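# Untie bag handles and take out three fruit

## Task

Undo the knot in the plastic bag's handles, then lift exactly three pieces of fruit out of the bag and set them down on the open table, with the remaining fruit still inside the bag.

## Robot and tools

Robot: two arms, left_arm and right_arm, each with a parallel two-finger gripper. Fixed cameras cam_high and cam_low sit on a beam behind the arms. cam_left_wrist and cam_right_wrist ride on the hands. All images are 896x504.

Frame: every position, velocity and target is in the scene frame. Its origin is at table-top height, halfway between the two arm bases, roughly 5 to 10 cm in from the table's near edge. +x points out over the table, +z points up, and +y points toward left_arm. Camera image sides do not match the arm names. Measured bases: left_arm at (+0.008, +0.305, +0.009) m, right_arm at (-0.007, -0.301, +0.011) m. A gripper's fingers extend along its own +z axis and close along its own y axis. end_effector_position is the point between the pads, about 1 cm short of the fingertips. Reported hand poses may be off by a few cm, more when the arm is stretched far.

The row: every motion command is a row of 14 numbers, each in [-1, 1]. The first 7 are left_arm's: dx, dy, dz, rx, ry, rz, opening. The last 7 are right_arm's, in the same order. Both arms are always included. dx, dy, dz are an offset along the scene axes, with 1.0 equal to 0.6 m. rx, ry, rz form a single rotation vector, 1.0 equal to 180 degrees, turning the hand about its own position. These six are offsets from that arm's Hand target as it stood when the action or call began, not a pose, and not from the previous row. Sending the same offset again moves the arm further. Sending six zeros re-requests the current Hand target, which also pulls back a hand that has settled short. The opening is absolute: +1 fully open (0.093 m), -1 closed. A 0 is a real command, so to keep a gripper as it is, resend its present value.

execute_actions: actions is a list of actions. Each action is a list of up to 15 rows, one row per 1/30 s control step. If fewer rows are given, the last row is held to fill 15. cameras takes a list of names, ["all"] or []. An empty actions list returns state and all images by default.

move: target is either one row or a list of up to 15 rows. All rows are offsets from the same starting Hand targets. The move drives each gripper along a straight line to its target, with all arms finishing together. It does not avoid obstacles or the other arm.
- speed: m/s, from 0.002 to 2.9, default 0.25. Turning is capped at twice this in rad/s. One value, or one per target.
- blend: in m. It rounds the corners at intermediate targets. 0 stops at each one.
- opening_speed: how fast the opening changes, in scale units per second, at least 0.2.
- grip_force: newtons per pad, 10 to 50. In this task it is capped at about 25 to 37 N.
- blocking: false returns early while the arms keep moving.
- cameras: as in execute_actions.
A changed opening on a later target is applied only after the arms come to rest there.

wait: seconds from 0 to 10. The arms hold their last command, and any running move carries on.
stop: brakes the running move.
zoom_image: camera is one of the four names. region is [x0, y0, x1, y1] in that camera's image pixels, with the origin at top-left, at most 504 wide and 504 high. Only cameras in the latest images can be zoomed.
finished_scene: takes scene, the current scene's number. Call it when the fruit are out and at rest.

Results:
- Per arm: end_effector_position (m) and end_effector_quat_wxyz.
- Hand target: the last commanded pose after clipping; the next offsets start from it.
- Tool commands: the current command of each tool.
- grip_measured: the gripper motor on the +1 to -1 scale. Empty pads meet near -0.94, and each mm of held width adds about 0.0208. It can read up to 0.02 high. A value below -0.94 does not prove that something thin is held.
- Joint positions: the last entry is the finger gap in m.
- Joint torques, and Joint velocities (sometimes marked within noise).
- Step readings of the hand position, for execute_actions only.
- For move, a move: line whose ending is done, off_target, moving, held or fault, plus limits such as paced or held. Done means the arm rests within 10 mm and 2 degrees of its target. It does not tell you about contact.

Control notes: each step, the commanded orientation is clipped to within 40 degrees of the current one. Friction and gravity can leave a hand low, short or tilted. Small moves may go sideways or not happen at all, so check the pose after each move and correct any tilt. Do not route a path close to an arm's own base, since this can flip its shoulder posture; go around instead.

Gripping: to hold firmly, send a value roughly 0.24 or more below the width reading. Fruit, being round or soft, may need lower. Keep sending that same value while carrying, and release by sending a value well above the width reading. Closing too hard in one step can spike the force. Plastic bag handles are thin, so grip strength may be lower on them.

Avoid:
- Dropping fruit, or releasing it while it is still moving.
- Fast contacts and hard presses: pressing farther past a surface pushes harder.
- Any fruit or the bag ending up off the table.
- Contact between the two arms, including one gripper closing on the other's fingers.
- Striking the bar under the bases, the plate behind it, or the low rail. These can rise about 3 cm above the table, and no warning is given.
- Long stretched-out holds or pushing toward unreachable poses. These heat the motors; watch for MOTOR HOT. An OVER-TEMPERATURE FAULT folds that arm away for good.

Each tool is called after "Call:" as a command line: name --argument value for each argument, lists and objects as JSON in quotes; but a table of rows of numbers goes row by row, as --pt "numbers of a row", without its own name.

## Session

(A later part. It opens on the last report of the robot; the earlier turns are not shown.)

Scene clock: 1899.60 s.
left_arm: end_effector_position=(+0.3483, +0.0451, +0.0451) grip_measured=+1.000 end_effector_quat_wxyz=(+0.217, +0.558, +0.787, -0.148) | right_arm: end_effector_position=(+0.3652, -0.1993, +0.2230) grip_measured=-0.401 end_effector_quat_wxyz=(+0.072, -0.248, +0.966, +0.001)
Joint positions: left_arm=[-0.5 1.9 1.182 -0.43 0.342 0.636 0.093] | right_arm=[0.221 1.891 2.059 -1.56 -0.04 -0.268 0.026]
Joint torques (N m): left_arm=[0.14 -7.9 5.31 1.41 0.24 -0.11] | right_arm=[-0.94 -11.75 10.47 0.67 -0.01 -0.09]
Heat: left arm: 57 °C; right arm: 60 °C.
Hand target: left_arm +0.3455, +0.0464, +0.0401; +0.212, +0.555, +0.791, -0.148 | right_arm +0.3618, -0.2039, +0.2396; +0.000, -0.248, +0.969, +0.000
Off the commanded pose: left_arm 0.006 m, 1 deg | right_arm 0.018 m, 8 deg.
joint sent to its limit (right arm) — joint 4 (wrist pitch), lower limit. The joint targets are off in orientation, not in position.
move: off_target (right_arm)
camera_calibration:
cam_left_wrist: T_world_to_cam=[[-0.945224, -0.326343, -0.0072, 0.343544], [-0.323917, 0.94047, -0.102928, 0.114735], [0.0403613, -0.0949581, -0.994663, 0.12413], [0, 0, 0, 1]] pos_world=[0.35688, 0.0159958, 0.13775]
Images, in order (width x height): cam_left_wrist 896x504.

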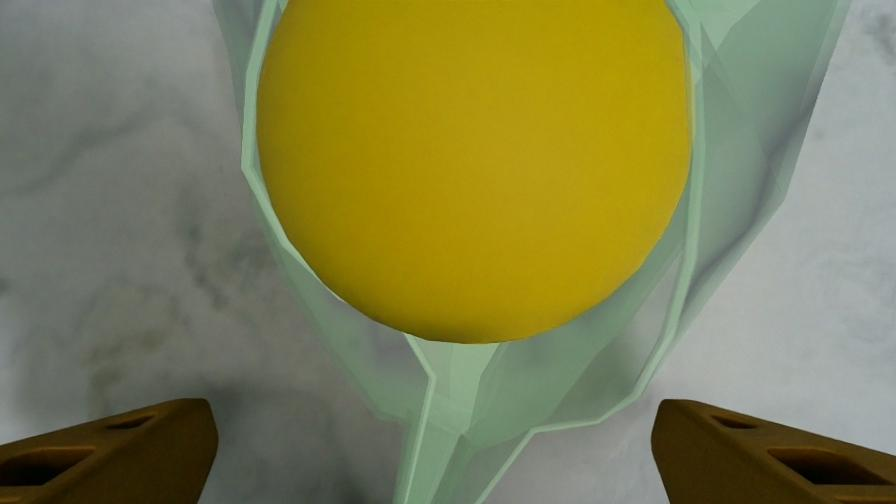

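Call:
move --pt "0 0 0.07 0 0 0 1 0.0 0 0 0 0 0 -0.4" --pt "-0.0197 -0.012 0.07 0 0 0 -1 0.0 0 0 0 0 0 -0.4" --cameras '["cam_left_wrist"]' --speed 0.1

Scene clock: 1937.40 s.
left_arm: end_effector_position=(+0.3359, +0.0350, +0.0791) grip_measured=-0.979 end_effector_quat_wxyz=(+0.211, +0.559, +0.787, -0.154) | right_arm: end_effector_position=(+0.3652, -0.1993, +0.2230) grip_measured=-0.401 end_effector_quat_wxyz=(+0.072, -0.248, +0.966, +0.001)
Joint positions: left_arm=[-0.535 1.837 1.247 -0.56 0.339 0.604 0] | right_arm=[0.221 1.891 2.059 -1.56 -0.04 -0.268 0.026]
Joint torques (N m): left_arm=[0.28 -9.59 5.45 1.3 0.14 -0.11] | right_arm=[-1.07 -11.56 10.4 0.69 0.01 -0.07]
Heat: left arm: 57 °C; right arm: 60 °C.
Hand target: left_arm +0.3337, +0.0393, +0.0821; +0.212, +0.555, +0.791, -0.148 | right_arm +0.3618, -0.2039, +0.2396; +0.000, -0.248, +0.969, +0.000
Off the commanded pose: left_arm 0.006 m, 1 deg | right_arm 0.018 m, 8 deg.
joint sent to its limit (right arm) — joint 4 (wrist pitch), lower limit. The joint targets are off in orientation, not in position.
move: off_target (right_arm)
camera_calibration:
cam_left_wrist: T_world_to_cam=[[-0.947424, -0.31986, 0.00883962, 0.327954], [-0.319109, 0.94244, -0.0998819, 0.121814], [0.0236174, -0.0974512, -0.99496, 0.163202], [0, 0, 0, 1]] pos_world=[0.345729, 0.0060016, 0.171648]
Images, in order (width x height): cam_left_wrist 896x504.

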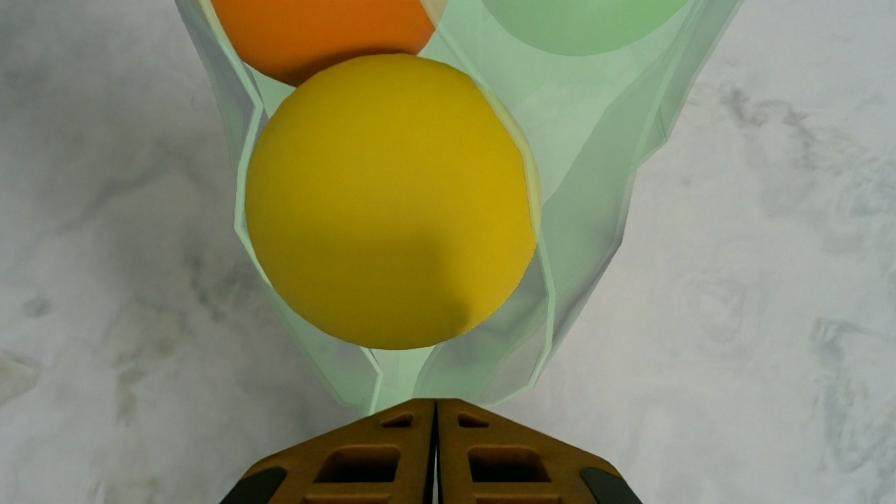

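Call:
move --pt "-0.0063 0.003 -0.065 0 0 0 -1 0.0 0 0 0 0 0 -0.4" --cameras '["cam_left_wrist"]' --speed 0.08

Call:
zoom_image --camera "cam_left_wrist" --region '[240, 260, 640, 504]'

Scene clock: 1948.70 s.
left_arm: end_effector_position=(+0.3320, +0.0379, +0.0543) grip_measured=-0.979 end_effector_quat_wxyz=(+0.224, +0.559, +0.784, -0.153) | right_arm: end_effector_position=(+0.3652, -0.1993, +0.2230) grip_measured=-0.401 end_effector_quat_wxyz=(+0.072, -0.248, +0.966, +0.001)
Joint positions: left_arm=[-0.535 1.841 1.134 -0.416 0.339 0.602 0] | right_arm=[0.221 1.891 2.059 -1.56 -0.04 -0.268 0.026]
Joint torques (N m): left_arm=[0.09 -6.49 5.45 1.45 0.11 -0.12] | right_arm=[-1.02 -11.55 10.33 0.69 -0.01 -0.07]
Heat: left arm: 60 °C; right arm: 60 °C.
Hand target: left_arm +0.3300, +0.0411, +0.0432; +0.212, +0.554, +0.791, -0.148 | right_arm +0.3618, -0.2039, +0.2396; +0.000, -0.248, +0.969, +0.000
Off the commanded pose: left_arm 0.012 m, 2 deg | right_arm 0.018 m, 8 deg.
joint sent to its limit (right arm) — joint 4 (wrist pitch), lower limit. The joint targets are off in orientation, not in position.
move: off_target (left_arm, right_arm)
camera_calibration:
cam_left_wrist: T_world_to_cam=[[-0.946817, -0.321687, -0.007461, 0.326153], [-0.318526, 0.940292, -0.119965, 0.116396], [0.0456066, -0.111208, -0.99275, 0.131904], [0, 0, 0, 1]] pos_world=[0.339866, 0.0101414, 0.147344]
Images, in order (width x height): cam_left_wrist 896x504.

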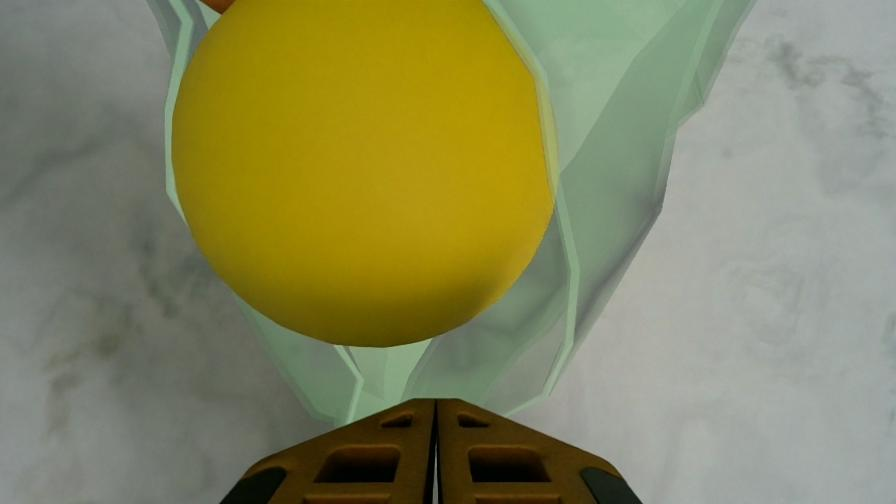

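Scaled by 1.260 from the camera's 896x504 image, which has a finer 1280x720 frame.

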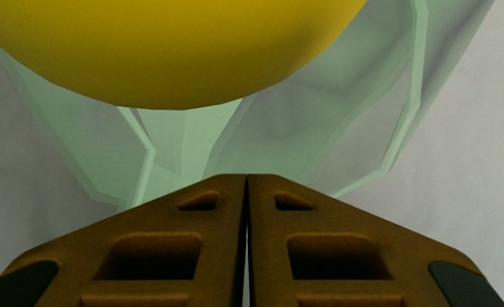

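Call:
move --pt "0 0 0.02 0 0 0 -1 0.0 0 0 0 0 0 -0.4" --pt "0.003 -0.02 0.015 0 0 0 -1 0.0 0 0 0 0 0 -0.4" --pt "0.003 -0.02 -0.025 0 0 0 -1 0.0 0 0 0 0 0 -0.4" --cameras '["cam_left_wrist"]' --speed 0.06

Call:
zoom_image --camera "cam_left_wrist" --region '[240, 260, 640, 504]'

Scene clock: 1966.03 s.
left_arm: end_effector_position=(+0.3337, +0.0256, +0.0391) grip_measured=-0.979 end_effector_quat_wxyz=(+0.223, +0.559, +0.784, -0.154) | right_arm: end_effector_position=(+0.3652, -0.1993, +0.2230) grip_measured=-0.401 end_effector_quat_wxyz=(+0.072, -0.248, +0.966, +0.001)
Joint positions: left_arm=[-0.562 1.895 1.139 -0.359 0.327 0.577 0] | right_arm=[0.221 1.891 2.059 -1.56 -0.04 -0.268 0.026]
Joint torques (N m): left_arm=[0.17 -6.75 5.38 1.44 0.13 -0.11] | right_arm=[-1.03 -11.67 10.35 0.69 0 -0.07]
Heat: left arm: 57 °C; right arm: 60 °C.
Hand target: left_arm +0.3317, +0.0291, +0.0281; +0.212, +0.555, +0.791, -0.148 | right_arm +0.3618, -0.2039, +0.2396; +0.000, -0.248, +0.969, +0.000
Off the commanded pose: left_arm 0.012 m, 2 deg | right_arm 0.018 m, 8 deg.
joint sent to its limit (right arm) — joint 4 (wrist pitch), lower limit. The joint targets are off in orientation, not in position.
move: off_target (left_arm, right_arm)
camera_calibration:
cam_left_wrist: T_world_to_cam=[[-0.947069, -0.320962, -0.00655964, 0.323758], [-0.317929, 0.940562, -0.119432, 0.12644], [0.0445027, -0.111025, -0.992821, 0.11575], [0, 0, 0, 1]] pos_world=[0.341669, -0.0021593, 0.132144]
Images, in order (width x height): cam_left_wrist 896x504.

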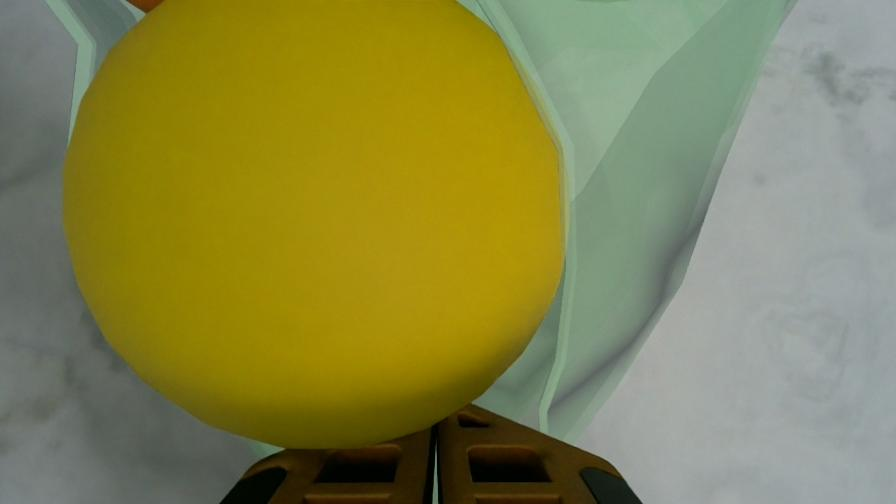

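Scaled by 1.260 from the camera's 896x504 image, which has a finer 1280x720 frame.

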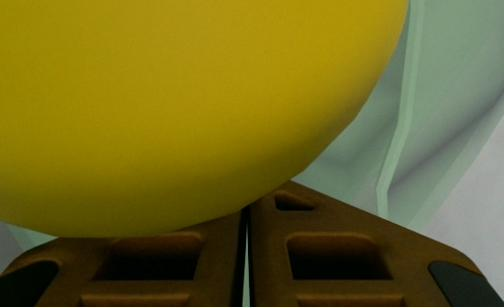

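Call:
move --pt "0 0.02 0.15 0 0 0 -1 0.0 0 0 0 0 0 -0.4" --cameras '["cam_left_wrist","cam_right_wrist","cam_low","cam_high"]' --speed 0.1

Call:
zoom_image --camera "cam_low" --region '[200, 220, 460, 370]'

Call:
zoom_image --camera "cam_high" --region '[360, 160, 540, 270]'

Scene clock: 1984.50 s.
left_arm: end_effector_position=(+0.3290, +0.0394, +0.1059) grip_measured=-0.979 end_effector_quat_wxyz=(+0.203, +0.553, +0.794, -0.151) | right_arm: end_effector_position=(+0.3652, -0.1993, +0.2230) grip_measured=-0.401 end_effector_quat_wxyz=(+0.072, -0.248, +0.966, +0.001)
Joint positions: left_arm=[-0.539 1.786 1.302 -0.68 0.327 0.586 0] | right_arm=[0.221 1.891 2.059 -1.56 -0.04 -0.268 0.026]
Joint torques (N m): left_arm=[0.79 -9.09 8.35 1.09 0.26 0.09] | right_arm=[-0.88 -11.47 10.43 0.64 -0.01 -0.09]
Heat: left arm: 55 °C; right arm: 60 °C.
Hand target: left_arm +0.3317, +0.0410, +0.1182; +0.212, +0.555, +0.791, -0.148 | right_arm +0.3618, -0.2039, +0.2396; +0.000, -0.248, +0.969, +0.000
Off the commanded pose: left_arm 0.013 m, 1 deg | right_arm 0.018 m, 8 deg.
joint sent to its limit (right arm) — joint 4 (wrist pitch), lower limit. The joint targets are off in orientation, not in position.
move: off_target (left_arm, right_arm)
camera_calibration:
cam_left_wrist: T_world_to_cam=[[-0.941596, -0.336255, 0.0181451, 0.320327], [-0.336577, 0.938069, -0.0821141, 0.122121], [0.0105899, -0.0834255, -0.996458, 0.194324], [0, 0, 0, 1]] pos_world=[0.340664, 0.00936483, 0.197851]
cam_right_wrist: T_world_to_cam=[[0.487825, -0.872222, 0.0354343, -0.360042], [-0.843324, -0.460402, 0.277191, 0.194228], [-0.225458, -0.165103, -0.960161, 0.349437], [0, 0, 0, 1]] pos_world=[0.418217, -0.16692, 0.294436]

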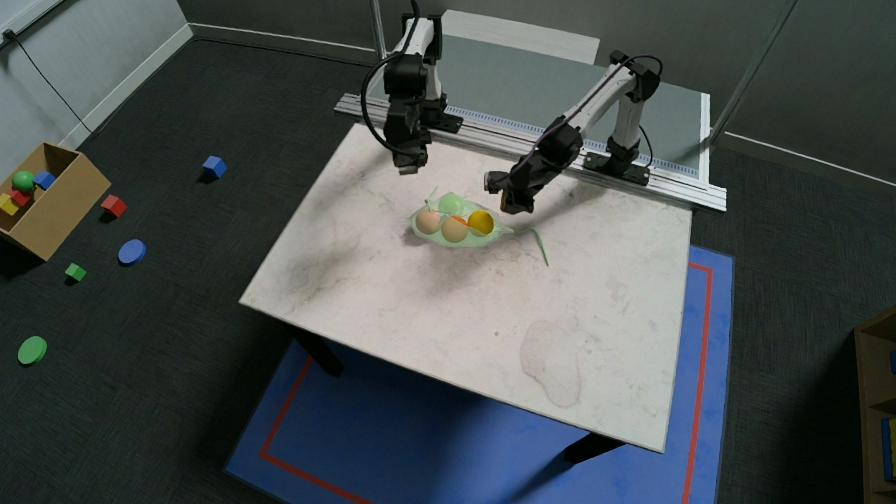

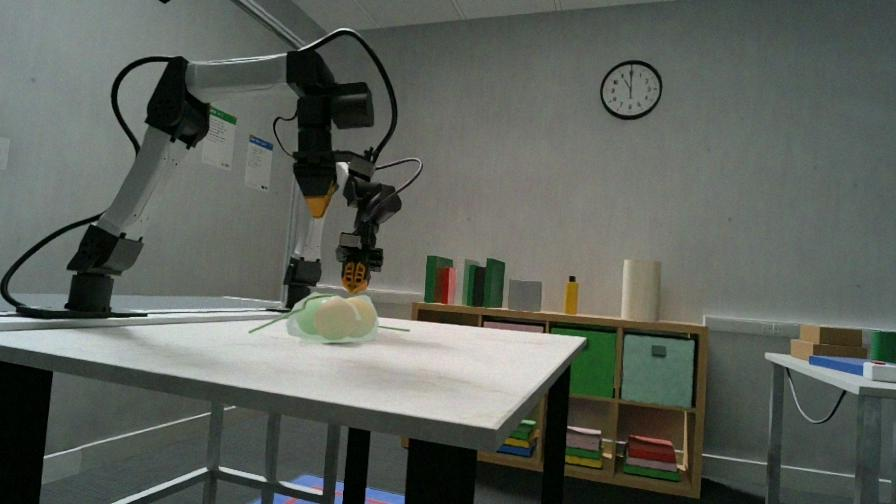

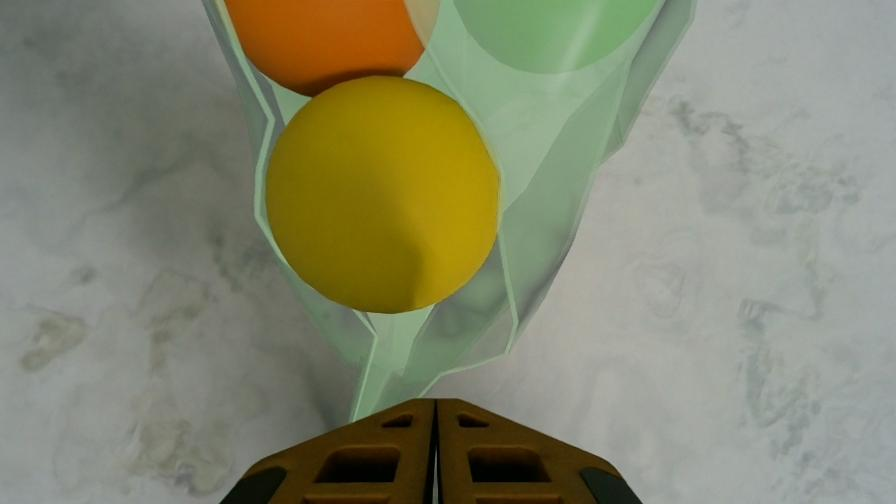

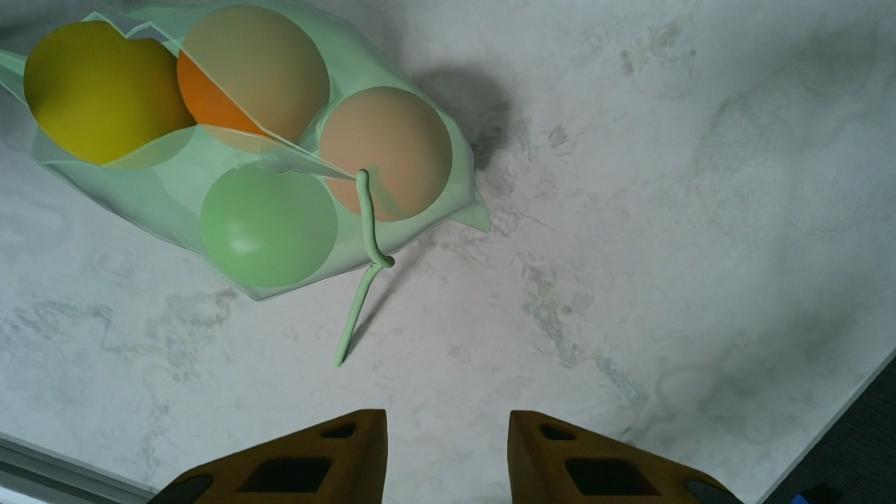

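Scaled by 1.938 from the camera's 896x504 image, which has a finer 1280x720 frame.

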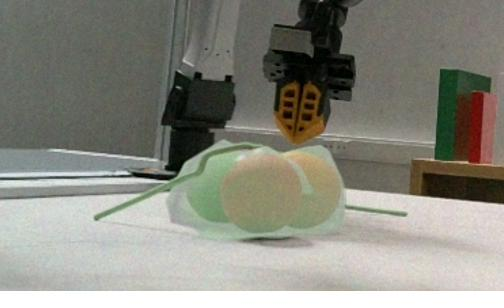

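Scaled by 2.800 from the camera's 896x504 image, which has a finer 1280x720 frame.

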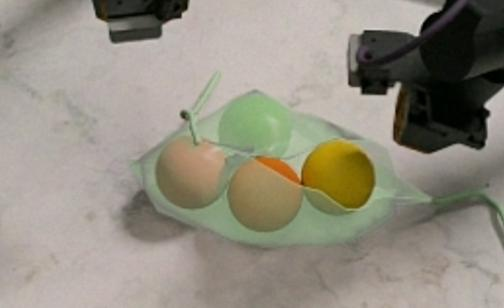

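Call:
move --pt "0.0397 -0.0292 0.0113 0 0 0 1 0.0 0 0 0 0 0 -0.4" --cameras '["cam_left_wrist"]' --speed 0.1

Scene clock: 2019.97 s.
left_arm: end_effector_position=(+0.3539, +0.0236, +0.1271) grip_measured=+1.000 end_effector_quat_wxyz=(+0.220, +0.553, +0.789, -0.150) | right_arm: end_effector_position=(+0.3652, -0.1993, +0.2230) grip_measured=-0.401 end_effector_quat_wxyz=(+0.072, -0.248, +0.966, +0.001)
Joint positions: left_arm=[-0.539 1.853 1.459 -0.732 0.327 0.587 0.093] | right_arm=[0.221 1.891 2.059 -1.56 -0.04 -0.268 0.026]
Joint torques (N m): left_arm=[0.31 -6.82 8.76 1.21 0.23 0.03] | right_arm=[-0.98 -11.58 10.39 0.68 -0.02 -0.1]
Heat: left arm: 61 °C; right arm: 61 °C.
Hand target: left_arm +0.3555, +0.0235, +0.1248; +0.212, +0.555, +0.791, -0.148 | right_arm +0.3618, -0.2039, +0.2396; +0.000, -0.248, +0.969, +0.000
Off the commanded pose: left_arm 0.003 m, 1 deg | right_arm 0.018 m, 8 deg.
joint sent to its limit (right arm) — joint 4 (wrist pitch), lower limit. The joint targets are off in orientation, not in position.
move: off_target (right_arm)
camera_calibration:
cam_left_wrist: T_world_to_cam=[[-0.942068, -0.335388, -0.00472212, 0.341134], [-0.332838, 0.936464, -0.110702, 0.149443], [0.0415501, -0.102717, -0.993842, 0.203043], [0, 0, 0, 1]] pos_world=[0.362676, -0.0046801, 0.219947]
Images, in order (width x height): cam_left_wrist 896x504.

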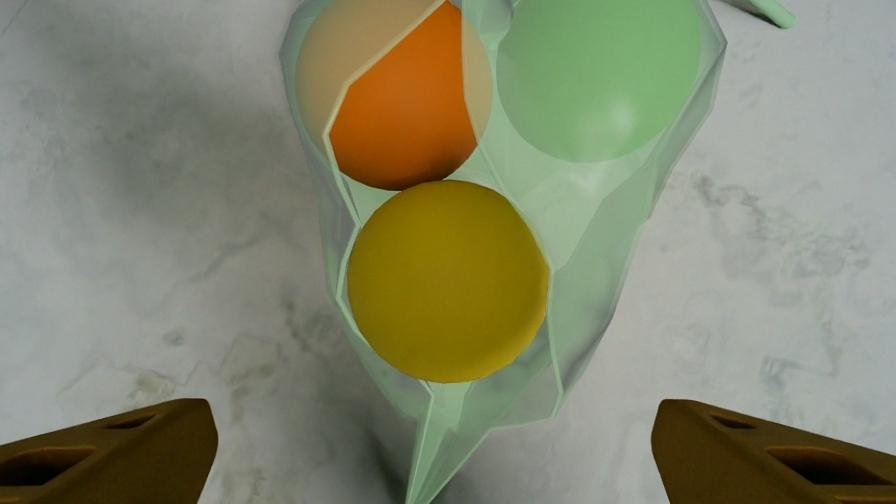

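Call:
move --pt "0.0175 -0.0742 -0.155 0 0 0 1 0.0 0 0 0 0 0 -0.4" --cameras '["cam_left_wrist"]' --speed 0.07

Scene clock: 2046.33 s.
left_arm: end_effector_position=(+0.3679, -0.0241, +0.0446) grip_measured=+1.000 end_effector_quat_wxyz=(+0.224, +0.559, +0.784, -0.154) | right_arm: end_effector_position=(+0.3652, -0.1993, +0.2230) grip_measured=-0.401 end_effector_quat_wxyz=(+0.072, -0.248, +0.966, +0.001)
Joint positions: left_arm=[-0.617 2.074 1.424 -0.448 0.304 0.525 0.093] | right_arm=[0.221 1.891 2.059 -1.56 -0.04 -0.268 0.026]
Joint torques (N m): left_arm=[0.13 -8.05 5.7 1.48 0.1 -0.13] | right_arm=[-1.02 -11.52 10.41 0.7 -0.01 -0.07]
Heat: left arm: 58 °C; right arm: 61 °C.
Hand target: left_arm +0.3660, -0.0210, +0.0319; +0.212, +0.555, +0.791, -0.148 | right_arm +0.3618, -0.2039, +0.2396; +0.000, -0.248, +0.969, +0.000
Off the commanded pose: left_arm 0.013 m, 2 deg | right_arm 0.018 m, 8 deg.
joint sent to its limit (right arm) — joint 4 (wrist pitch), lower limit. The joint targets are off in orientation, not in position.
move: off_target (left_arm, right_arm)
camera_calibration:
cam_left_wrist: T_world_to_cam=[[-0.946926, -0.321392, -0.00625034, 0.340084], [-0.318329, 0.940251, -0.120813, 0.184828], [0.0447051, -0.112411, -0.992656, 0.114126], [0, 0, 0, 1]] pos_world=[0.375769, -0.0516552, 0.137743]
Images, in order (width x height): cam_left_wrist 896x504.

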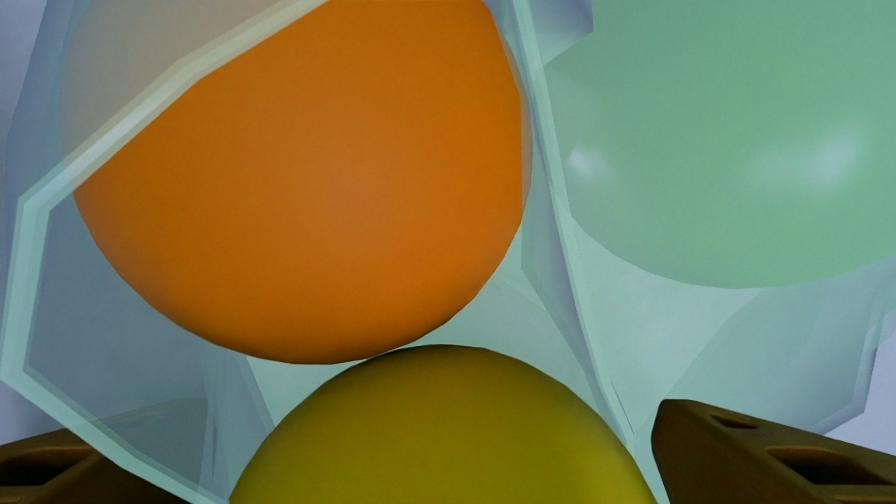

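Call:
move --pt "0.002 -0.006 -0.012 0 0 0 1 0.0 0 0 0 0 0 -0.4" --pt "0.002 -0.006 -0.012 0 0 0 0.3 0.0 0 0 0 0 0 -0.4" --cameras '["cam_left_wrist","cam_high"]' --speed 0.06 --opening_speed 0.4

Call:
zoom_image --camera "cam_high" --region '[360, 160, 540, 270]'

Scene clock: 2062.10 s.
left_arm: end_effector_position=(+0.3689, -0.0270, +0.0375) grip_measured=+0.367 end_effector_quat_wxyz=(+0.223, +0.558, +0.784, -0.154) | right_arm: end_effector_position=(+0.3652, -0.1993, +0.2230) grip_measured=-0.401 end_effector_quat_wxyz=(+0.072, -0.248, +0.966, +0.001)
Joint positions: left_arm=[-0.621 2.094 1.424 -0.427 0.302 0.519 0.063] | right_arm=[0.221 1.891 2.059 -1.56 -0.04 -0.268 0.026]
Joint torques (N m): left_arm=[0.05 -7.97 5.94 1.52 0.09 -0.12] | right_arm=[-0.98 -11.62 10.51 0.67 -0.01 -0.07]
Heat: left arm: 57 °C; right arm: 61 °C.
Hand target: left_arm +0.3672, -0.0246, +0.0247; +0.212, +0.554, +0.791, -0.148 | right_arm +0.3618, -0.2039, +0.2396; +0.000, -0.248, +0.969, +0.000
Off the commanded pose: left_arm 0.013 m, 2 deg | right_arm 0.018 m, 8 deg.
joint sent to its limit (right arm) — joint 4 (wrist pitch), lower limit. The joint targets are off in orientation, not in position.
move: off_target (left_arm, right_arm); target 2's new opening was sent with left_arm's hand 0.013 m and 2 deg from that target
camera_calibration:
cam_left_wrist: T_world_to_cam=[[-0.946524, -0.322591, -0.00532119, 0.339781], [-0.319645, 0.939865, -0.120334, 0.187543], [0.0438199, -0.112198, -0.992719, 0.106946], [0, 0, 0, 1]] pos_world=[0.376871, -0.0546556, 0.130543]
Images, in order (width x height): cam_high 896x504, cam_left_wrist 896x504.

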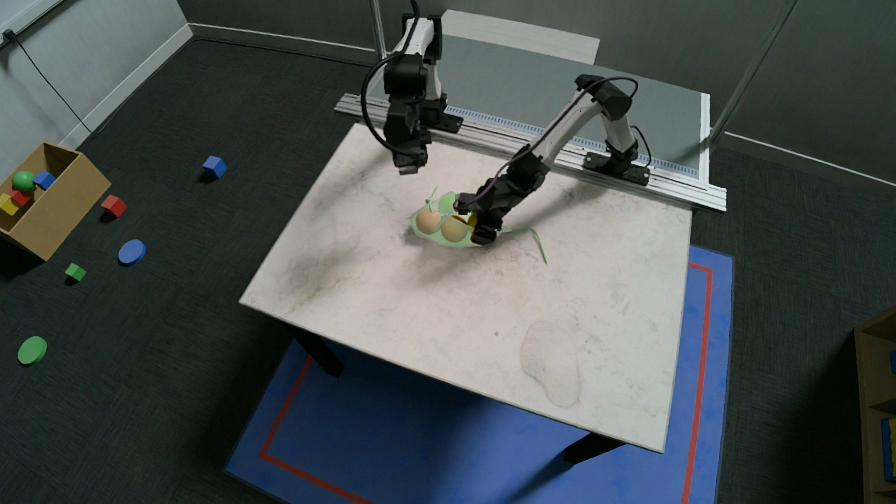

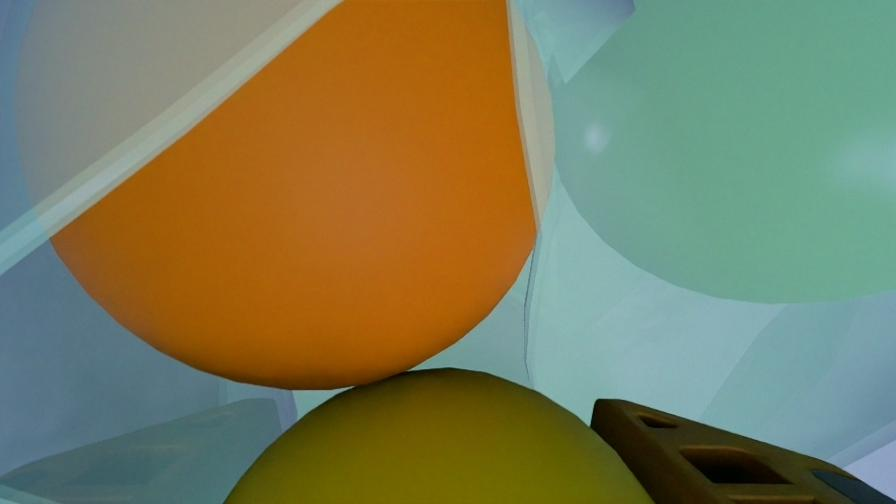

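Scaled by 2.800 from the camera's 896x504 image, which has a finer 1280x720 frame.

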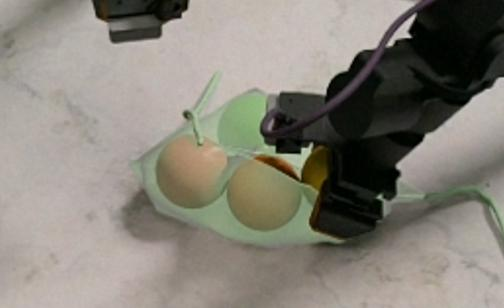

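Call:
move --pt "0.0 0.0 0.1 0 0 0 0.3 0.0 0 0 0 0 0 -0.4" --cameras '["cam_left_wrist","cam_high","cam_right_wrist","cam_low"]' --speed 0.06

Call:
zoom_image --camera "cam_high" --region '[360, 160, 540, 270]'

Call:
zoom_image --camera "cam_low" --region '[200, 220, 460, 370]'

Scene clock: 2081.37 s.
left_arm: end_effector_position=(+0.3633, -0.0230, +0.0663) grip_measured=+0.367 end_effector_quat_wxyz=(+0.197, +0.558, +0.792, -0.153) | right_arm: end_effector_position=(+0.3652, -0.1993, +0.2230) grip_measured=-0.401 end_effector_quat_wxyz=(+0.072, -0.248, +0.966, +0.001)
Joint positions: left_arm=[-0.621 2.064 1.524 -0.612 0.3 0.519 0.063] | right_arm=[0.221 1.891 2.059 -1.56 -0.04 -0.268 0.026]
Joint torques (N m): left_arm=[0.14 -11.67 8.49 1.16 0.13 -0.1] | right_arm=[-0.92 -11.62 10.48 0.7 -0.02 -0.06]
Heat: left arm: 59 °C; right arm: 61 °C.
Hand target: left_arm +0.3672, -0.0246, +0.0846; +0.212, +0.554, +0.791, -0.148 | right_arm +0.3618, -0.2039, +0.2396; +0.000, -0.248, +0.969, +0.000
Off the commanded pose: left_arm 0.019 m, 2 deg | right_arm 0.018 m, 8 deg.
joint sent to its limit (right arm) — joint 4 (wrist pitch), lower limit. The joint targets are off in orientation, not in position.
move: off_target (left_arm, right_arm)
camera_calibration:
cam_left_wrist: T_world_to_cam=[[-0.945668, -0.324205, 0.0245734, 0.333689], [-0.325134, 0.942731, -0.0744682, 0.184489], [0.000976878, -0.0784118, -0.996921, 0.152883], [0, 0, 0, 1]] pos_world=[0.375394, -0.053752, 0.157951]
cam_right_wrist: T_world_to_cam=[[0.487825, -0.872222, 0.0354343, -0.360042], [-0.843324, -0.460402, 0.277191, 0.194228], [-0.225458, -0.165103, -0.960161, 0.349437], [0, 0, 0, 1]] pos_world=[0.418217, -0.16692, 0.294436]

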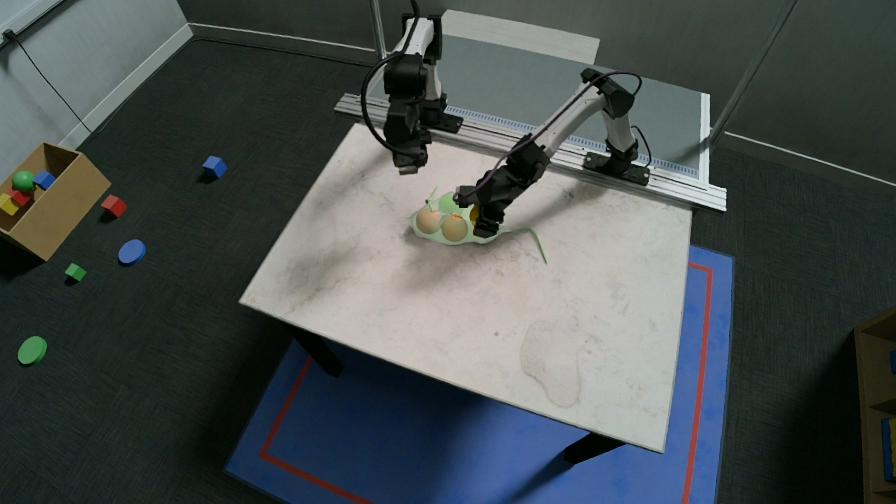

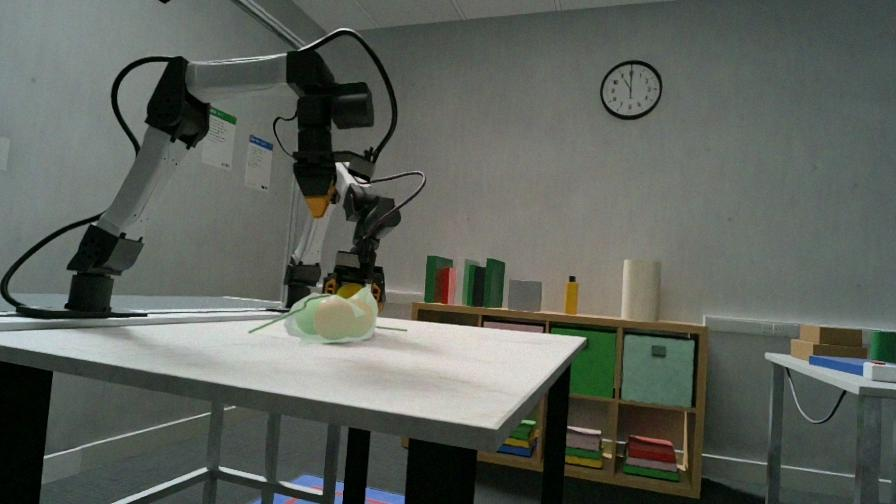

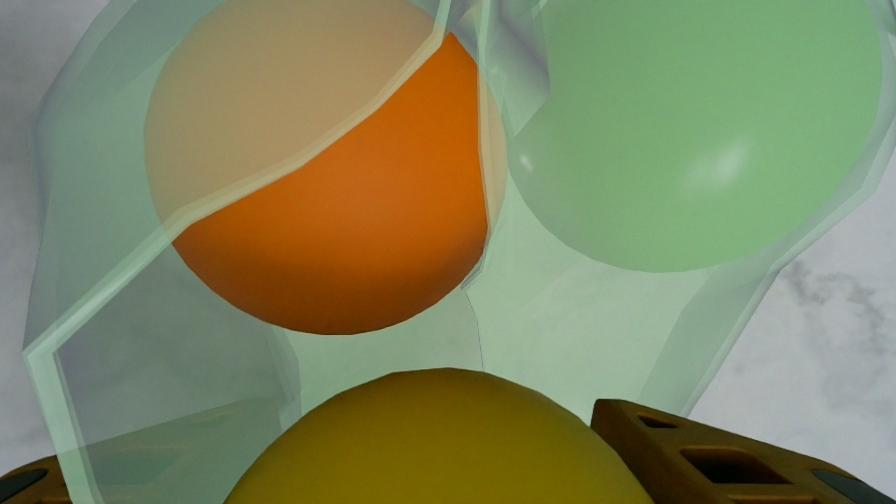

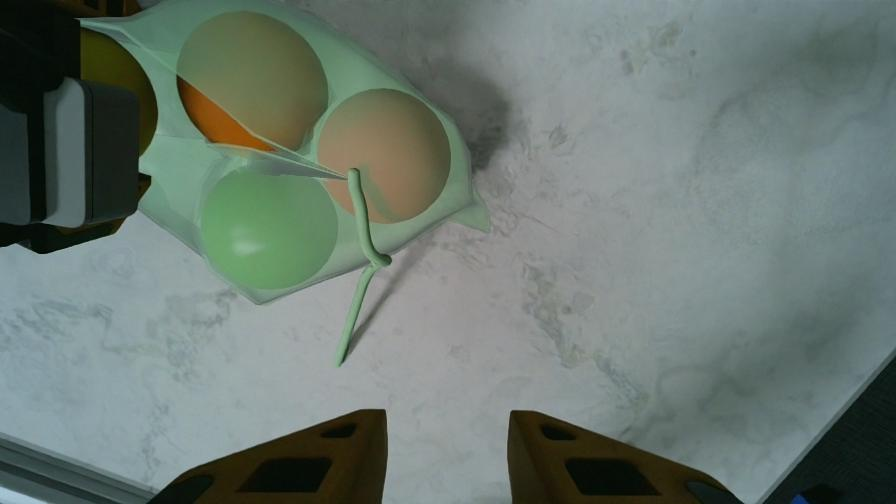

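Scaled by 2.800 from the camera's 896x504 image, which has a finer 1280x720 frame.

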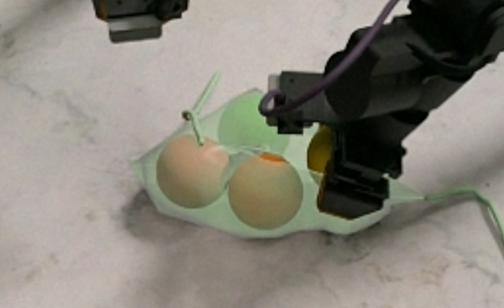

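Scaled by 1.938 from the camera's 896x504 image, which has a finer 1280x720 frame.

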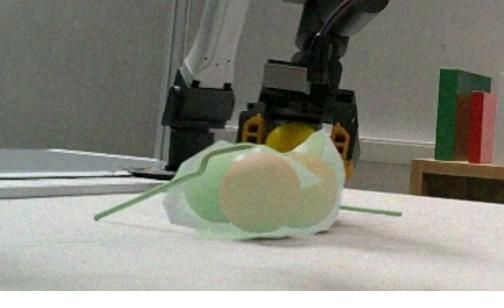

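Call:
move --pt "0.0 0.0 -0.095 0 0 0 0.3 0.0 0 0 0 0 0 -0.4" --pt "0.0 0.0 -0.095 0 0 0 1 0.0 0 0 0 0 0 -0.4" --pt "-0.025 0.09 0.08 0 0 0 1 0.0 0 0 0 0 0 -0.4" --cameras '["cam_left_wrist"]' --speed 0.08 --opening_speed 0.6

Scene clock: 2110.73 s.
left_arm: end_effector_position=(+0.3512, +0.0290, +0.1185) grip_measured=+1.000 end_effector_quat_wxyz=(+0.202, +0.552, +0.796, -0.146) | right_arm: end_effector_position=(+0.3652, -0.1993, +0.2230) grip_measured=-0.401 end_effector_quat_wxyz=(+0.072, -0.248, +0.966, +0.001)
Joint positions: left_arm=[-0.535 1.867 1.459 -0.759 0.319 0.589 0.093] | right_arm=[0.221 1.891 2.059 -1.56 -0.04 -0.268 0.026]
Joint torques (N m): left_arm=[0.73 -9.85 8.51 1.11 0.34 0.07] | right_arm=[-1.01 -11.66 10.47 0.66 0.03 -0.06]
Heat: left arm: 61 °C; right arm: 61 °C.
Hand target: left_arm +0.3522, +0.0294, +0.1327; +0.212, +0.554, +0.791, -0.148 | right_arm +0.3618, -0.2039, +0.2396; +0.000, -0.248, +0.969, +0.000
Off the commanded pose: left_arm 0.014 m, 1 deg | right_arm 0.018 m, 8 deg.
joint sent to its limit (right arm) — joint 4 (wrist pitch), lower limit. The joint targets are off in orientation, not in position.
move: off_target (left_arm, right_arm); target 2's new opening was sent with left_arm's hand 0.012 m and 1 deg from that target
camera_calibration:
cam_left_wrist: T_world_to_cam=[[-0.94002, -0.340872, 0.0129565, 0.337641], [-0.340858, 0.93714, -0.0747307, 0.141096], [0.0133315, -0.0746647, -0.99712, 0.204574], [0, 0, 0, 1]] pos_world=[0.362756, -0.00185932, 0.210154]
Images, in order (width x height): cam_left_wrist 896x504.

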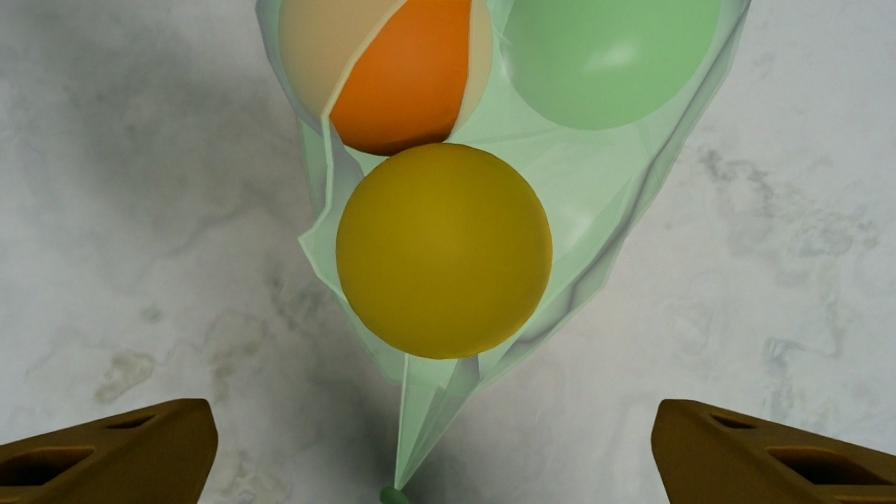

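Call:
move --pt "0.0217 -0.086 -0.178 0 0 0 0.9 0.0 0 0 0 0 0 -0.4" --cameras '["cam_left_wrist"]' --speed 0.08

Scene clock: 2130.47 s.
left_arm: end_effector_position=(+0.3667, -0.0251, +0.0377) grip_measured=+0.902 end_effector_quat_wxyz=(+0.222, +0.559, +0.784, -0.154) | right_arm: end_effector_position=(+0.3652, -0.1993, +0.2230) grip_measured=-0.401 end_effector_quat_wxyz=(+0.072, -0.248, +0.966, +0.001)
Joint positions: left_arm=[-0.621 2.085 1.411 -0.426 0.302 0.521 0.088] | right_arm=[0.221 1.891 2.059 -1.56 -0.04 -0.268 0.026]
Joint torques (N m): left_arm=[0.08 -8.18 5.78 1.51 0.11 -0.11] | right_arm=[-1.05 -11.7 10.5 0.64 0 -0.08]
Heat: left arm: 60 °C; right arm: 61 °C.
Hand target: left_arm +0.3652, -0.0222, +0.0258; +0.212, +0.555, +0.791, -0.148 | right_arm +0.3618, -0.2039, +0.2396; +0.000, -0.248, +0.969, +0.000
Off the commanded pose: left_arm 0.012 m, 2 deg | right_arm 0.018 m, 8 deg.
joint sent to its limit (right arm) — joint 4 (wrist pitch), lower limit. The joint targets are off in orientation, not in position.
move: off_target (left_arm, right_arm)
camera_calibration:
cam_left_wrist: T_world_to_cam=[[-0.94701, -0.321169, -0.004727, 0.338589], [-0.318365, 0.940492, -0.118818, 0.18447], [0.0426064, -0.111017, -0.992905, 0.107991], [0, 0, 0, 1]] pos_world=[0.374775, -0.0527593, 0.130744]
Images, in order (width x height): cam_left_wrist 896x504.

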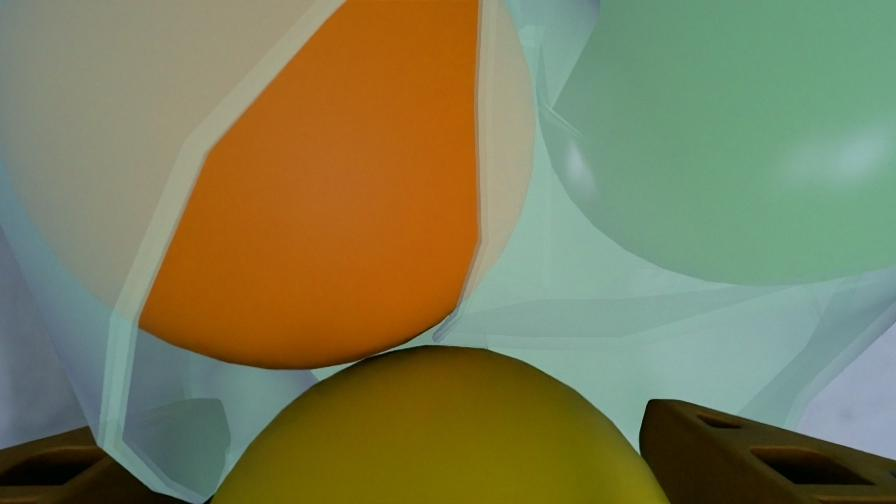

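Call:
move --pt "-0.0253 0.077 0.1487 0 0 0 0.9 0.0 0 0 0 0 0 -0.4" --pt "0.0748 0.0398 0.1487 0 0 0 -1 0.0 0 0 0 0 0 -0.4" --cameras '["cam_left_wrist"]' --speed 0.1

Scene clock: 2159.93 s.
left_arm: end_effector_position=(+0.4083, +0.0009, +0.1196) grip_measured=-0.979 end_effector_quat_wxyz=(+0.221, +0.553, +0.790, -0.146) | right_arm: end_effector_position=(+0.3652, -0.1993, +0.2230) grip_measured=-0.401 end_effector_quat_wxyz=(+0.072, -0.248, +0.966, +0.001)
Joint positions: left_arm=[-0.52 2.084 1.754 -0.801 0.326 0.604 0] | right_arm=[0.221 1.891 2.059 -1.56 -0.04 -0.268 0.026]
Joint torques (N m): left_arm=[0.72 -8.21 8.85 1.18 0.32 0.07] | right_arm=[-0.98 -11.6 10.45 0.69 0.03 -0.07]
Heat: left arm: 61 °C; right arm: 61 °C.
Hand target: left_arm +0.4101, +0.0016, +0.1152; +0.212, +0.555, +0.791, -0.148 | right_arm +0.3618, -0.2039, +0.2396; +0.000, -0.248, +0.969, +0.000
Off the commanded pose: left_arm 0.005 m, 1 deg | right_arm 0.018 m, 8 deg.
joint sent to its limit (right arm) — joint 4 (wrist pitch), lower limit. The joint targets are off in orientation, not in position.
move: off_target (right_arm)
camera_calibration:
cam_left_wrist: T_world_to_cam=[[-0.940444, -0.339723, -0.0123766, 0.384958], [-0.336573, 0.935607, -0.106573, 0.189051], [0.0477849, -0.0960601, -0.994228, 0.188426], [0, 0, 0, 1]] pos_world=[0.416657, -0.0279983, 0.21225]
Images, in order (width x height): cam_left_wrist 896x504.

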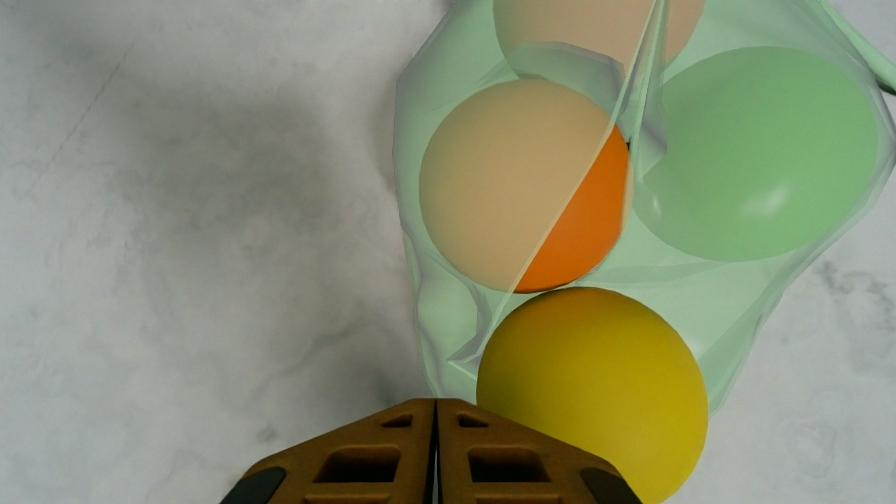

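Call:
move --pt "-0.0162 0.0057 0 0 0 0 -1 0.0 0 0 0 0 0 -0.4" --pt "-0.0162 0.0057 -0.08 0 0 0 -1 0.0 0 0 0 0 0 -0.4" --cameras '["cam_left_wrist"]' --speed 0.07

Scene clock: 2175.57 s.
left_arm: end_effector_position=(+0.4034, +0.0044, +0.0795) grip_measured=-0.979 end_effector_quat_wxyz=(+0.223, +0.553, +0.790, -0.145) | right_arm: end_effector_position=(+0.3652, -0.1993, +0.2230) grip_measured=-0.401 end_effector_quat_wxyz=(+0.072, -0.248, +0.966, +0.001)
Joint positions: left_arm=[-0.52 2.084 1.591 -0.633 0.326 0.604 0] | right_arm=[0.221 1.891 2.059 -1.56 -0.04 -0.268 0.026]
Joint torques (N m): left_arm=[0.27 -8.39 5.71 1.49 0.31 0.02] | right_arm=[-0.92 -11.63 10.44 0.69 0.01 -0.08]
Heat: left arm: 61 °C; right arm: 61 °C.
Hand target: left_arm +0.4003, +0.0051, +0.0671; +0.212, +0.555, +0.791, -0.148 | right_arm +0.3618, -0.2039, +0.2396; +0.000, -0.248, +0.969, +0.000
Off the commanded pose: left_arm 0.013 m, 1 deg | right_arm 0.018 m, 8 deg.
joint sent to its limit (right arm) — joint 4 (wrist pitch), lower limit. The joint targets are off in orientation, not in position.
move: off_target (left_arm, right_arm)
camera_calibration:
cam_left_wrist: T_world_to_cam=[[-0.940382, -0.339788, -0.0150231, 0.381251], [-0.336217, 0.935356, -0.109855, 0.179979], [0.0513793, -0.0982544, -0.993834, 0.147661], [0, 0, 0, 1]] pos_world=[0.411447, -0.024292, 0.172249]
Images, in order (width x height): cam_left_wrist 896x504.

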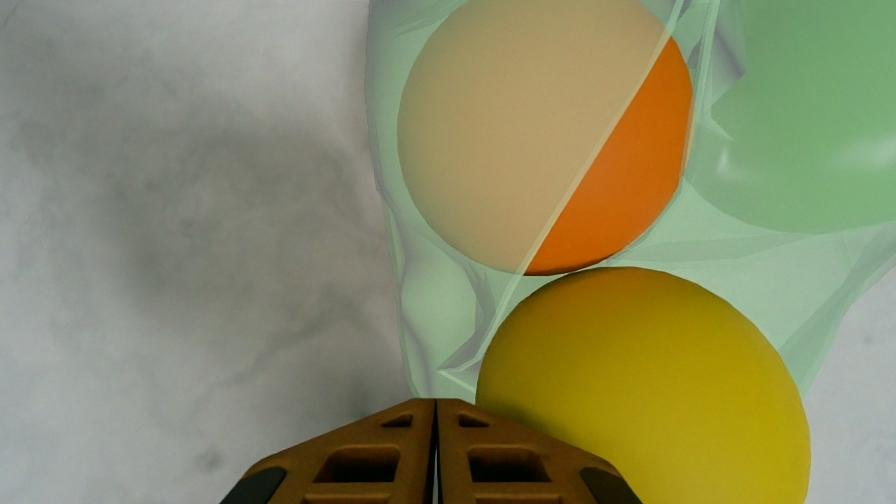

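Call:
move --pt "-0.0108 0.0032 0 0 0 0 -1 0.0 0 0 0 0 0 -0.4" --pt "-0.0108 0.0032 -0.046 0 0 0 -1 0.0 0 0 0 0 0 -0.4" --cameras '["cam_left_wrist"]' --speed 0.06

Scene clock: 2185.03 s.
left_arm: end_effector_position=(+0.3994, +0.0065, +0.0546) grip_measured=-0.979 end_effector_quat_wxyz=(+0.228, +0.553, +0.788, -0.145) | right_arm: end_effector_position=(+0.3652, -0.1993, +0.2230) grip_measured=-0.401 end_effector_quat_wxyz=(+0.072, -0.248, +0.966, +0.001)
Joint positions: left_arm=[-0.521 2.09 1.493 -0.52 0.326 0.604 0] | right_arm=[0.221 1.891 2.059 -1.56 -0.04 -0.268 0.026]
Joint torques (N m): left_arm=[-0.14 -8.03 5.46 1.45 0.3 -0.02] | right_arm=[-0.92 -11.64 10.47 0.67 0 -0.1]
Heat: left arm: 62 °C; right arm: 61 °C.
Hand target: left_arm +0.3939, +0.0071, +0.0395; +0.212, +0.554, +0.791, -0.148 | right_arm +0.3618, -0.2039, +0.2396; +0.000, -0.248, +0.969, +0.000
Off the commanded pose: left_arm 0.016 m, 2 deg | right_arm 0.018 m, 8 deg.
joint sent to its limit (right arm) — joint 4 (wrist pitch), lower limit. The joint targets are off in orientation, not in position.
move: off_target (left_arm, right_arm)
camera_calibration:
cam_left_wrist: T_world_to_cam=[[-0.940659, -0.338701, -0.0210409, 0.378223], [-0.334123, 0.935221, -0.117148, 0.173515], [0.0593562, -0.103166, -0.992892, 0.120116], [0, 0, 0, 1]] pos_world=[0.406624, -0.0217781, 0.147548]
Images, in order (width x height): cam_left_wrist 896x504.

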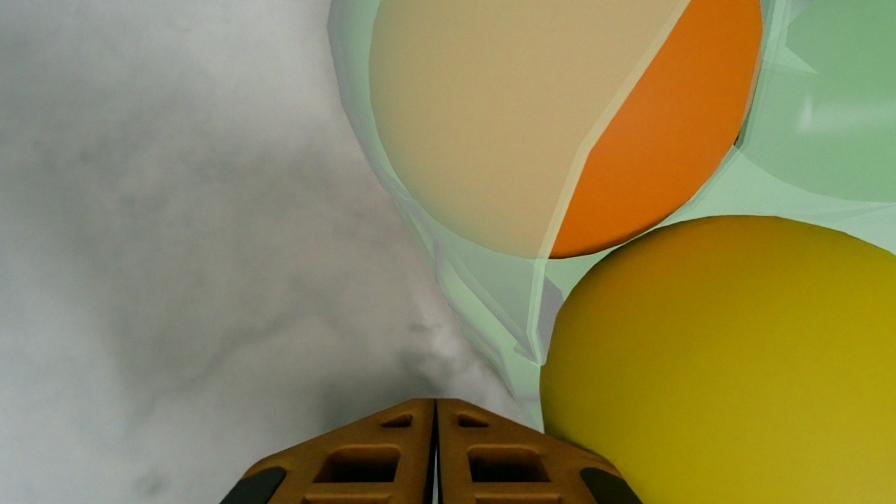

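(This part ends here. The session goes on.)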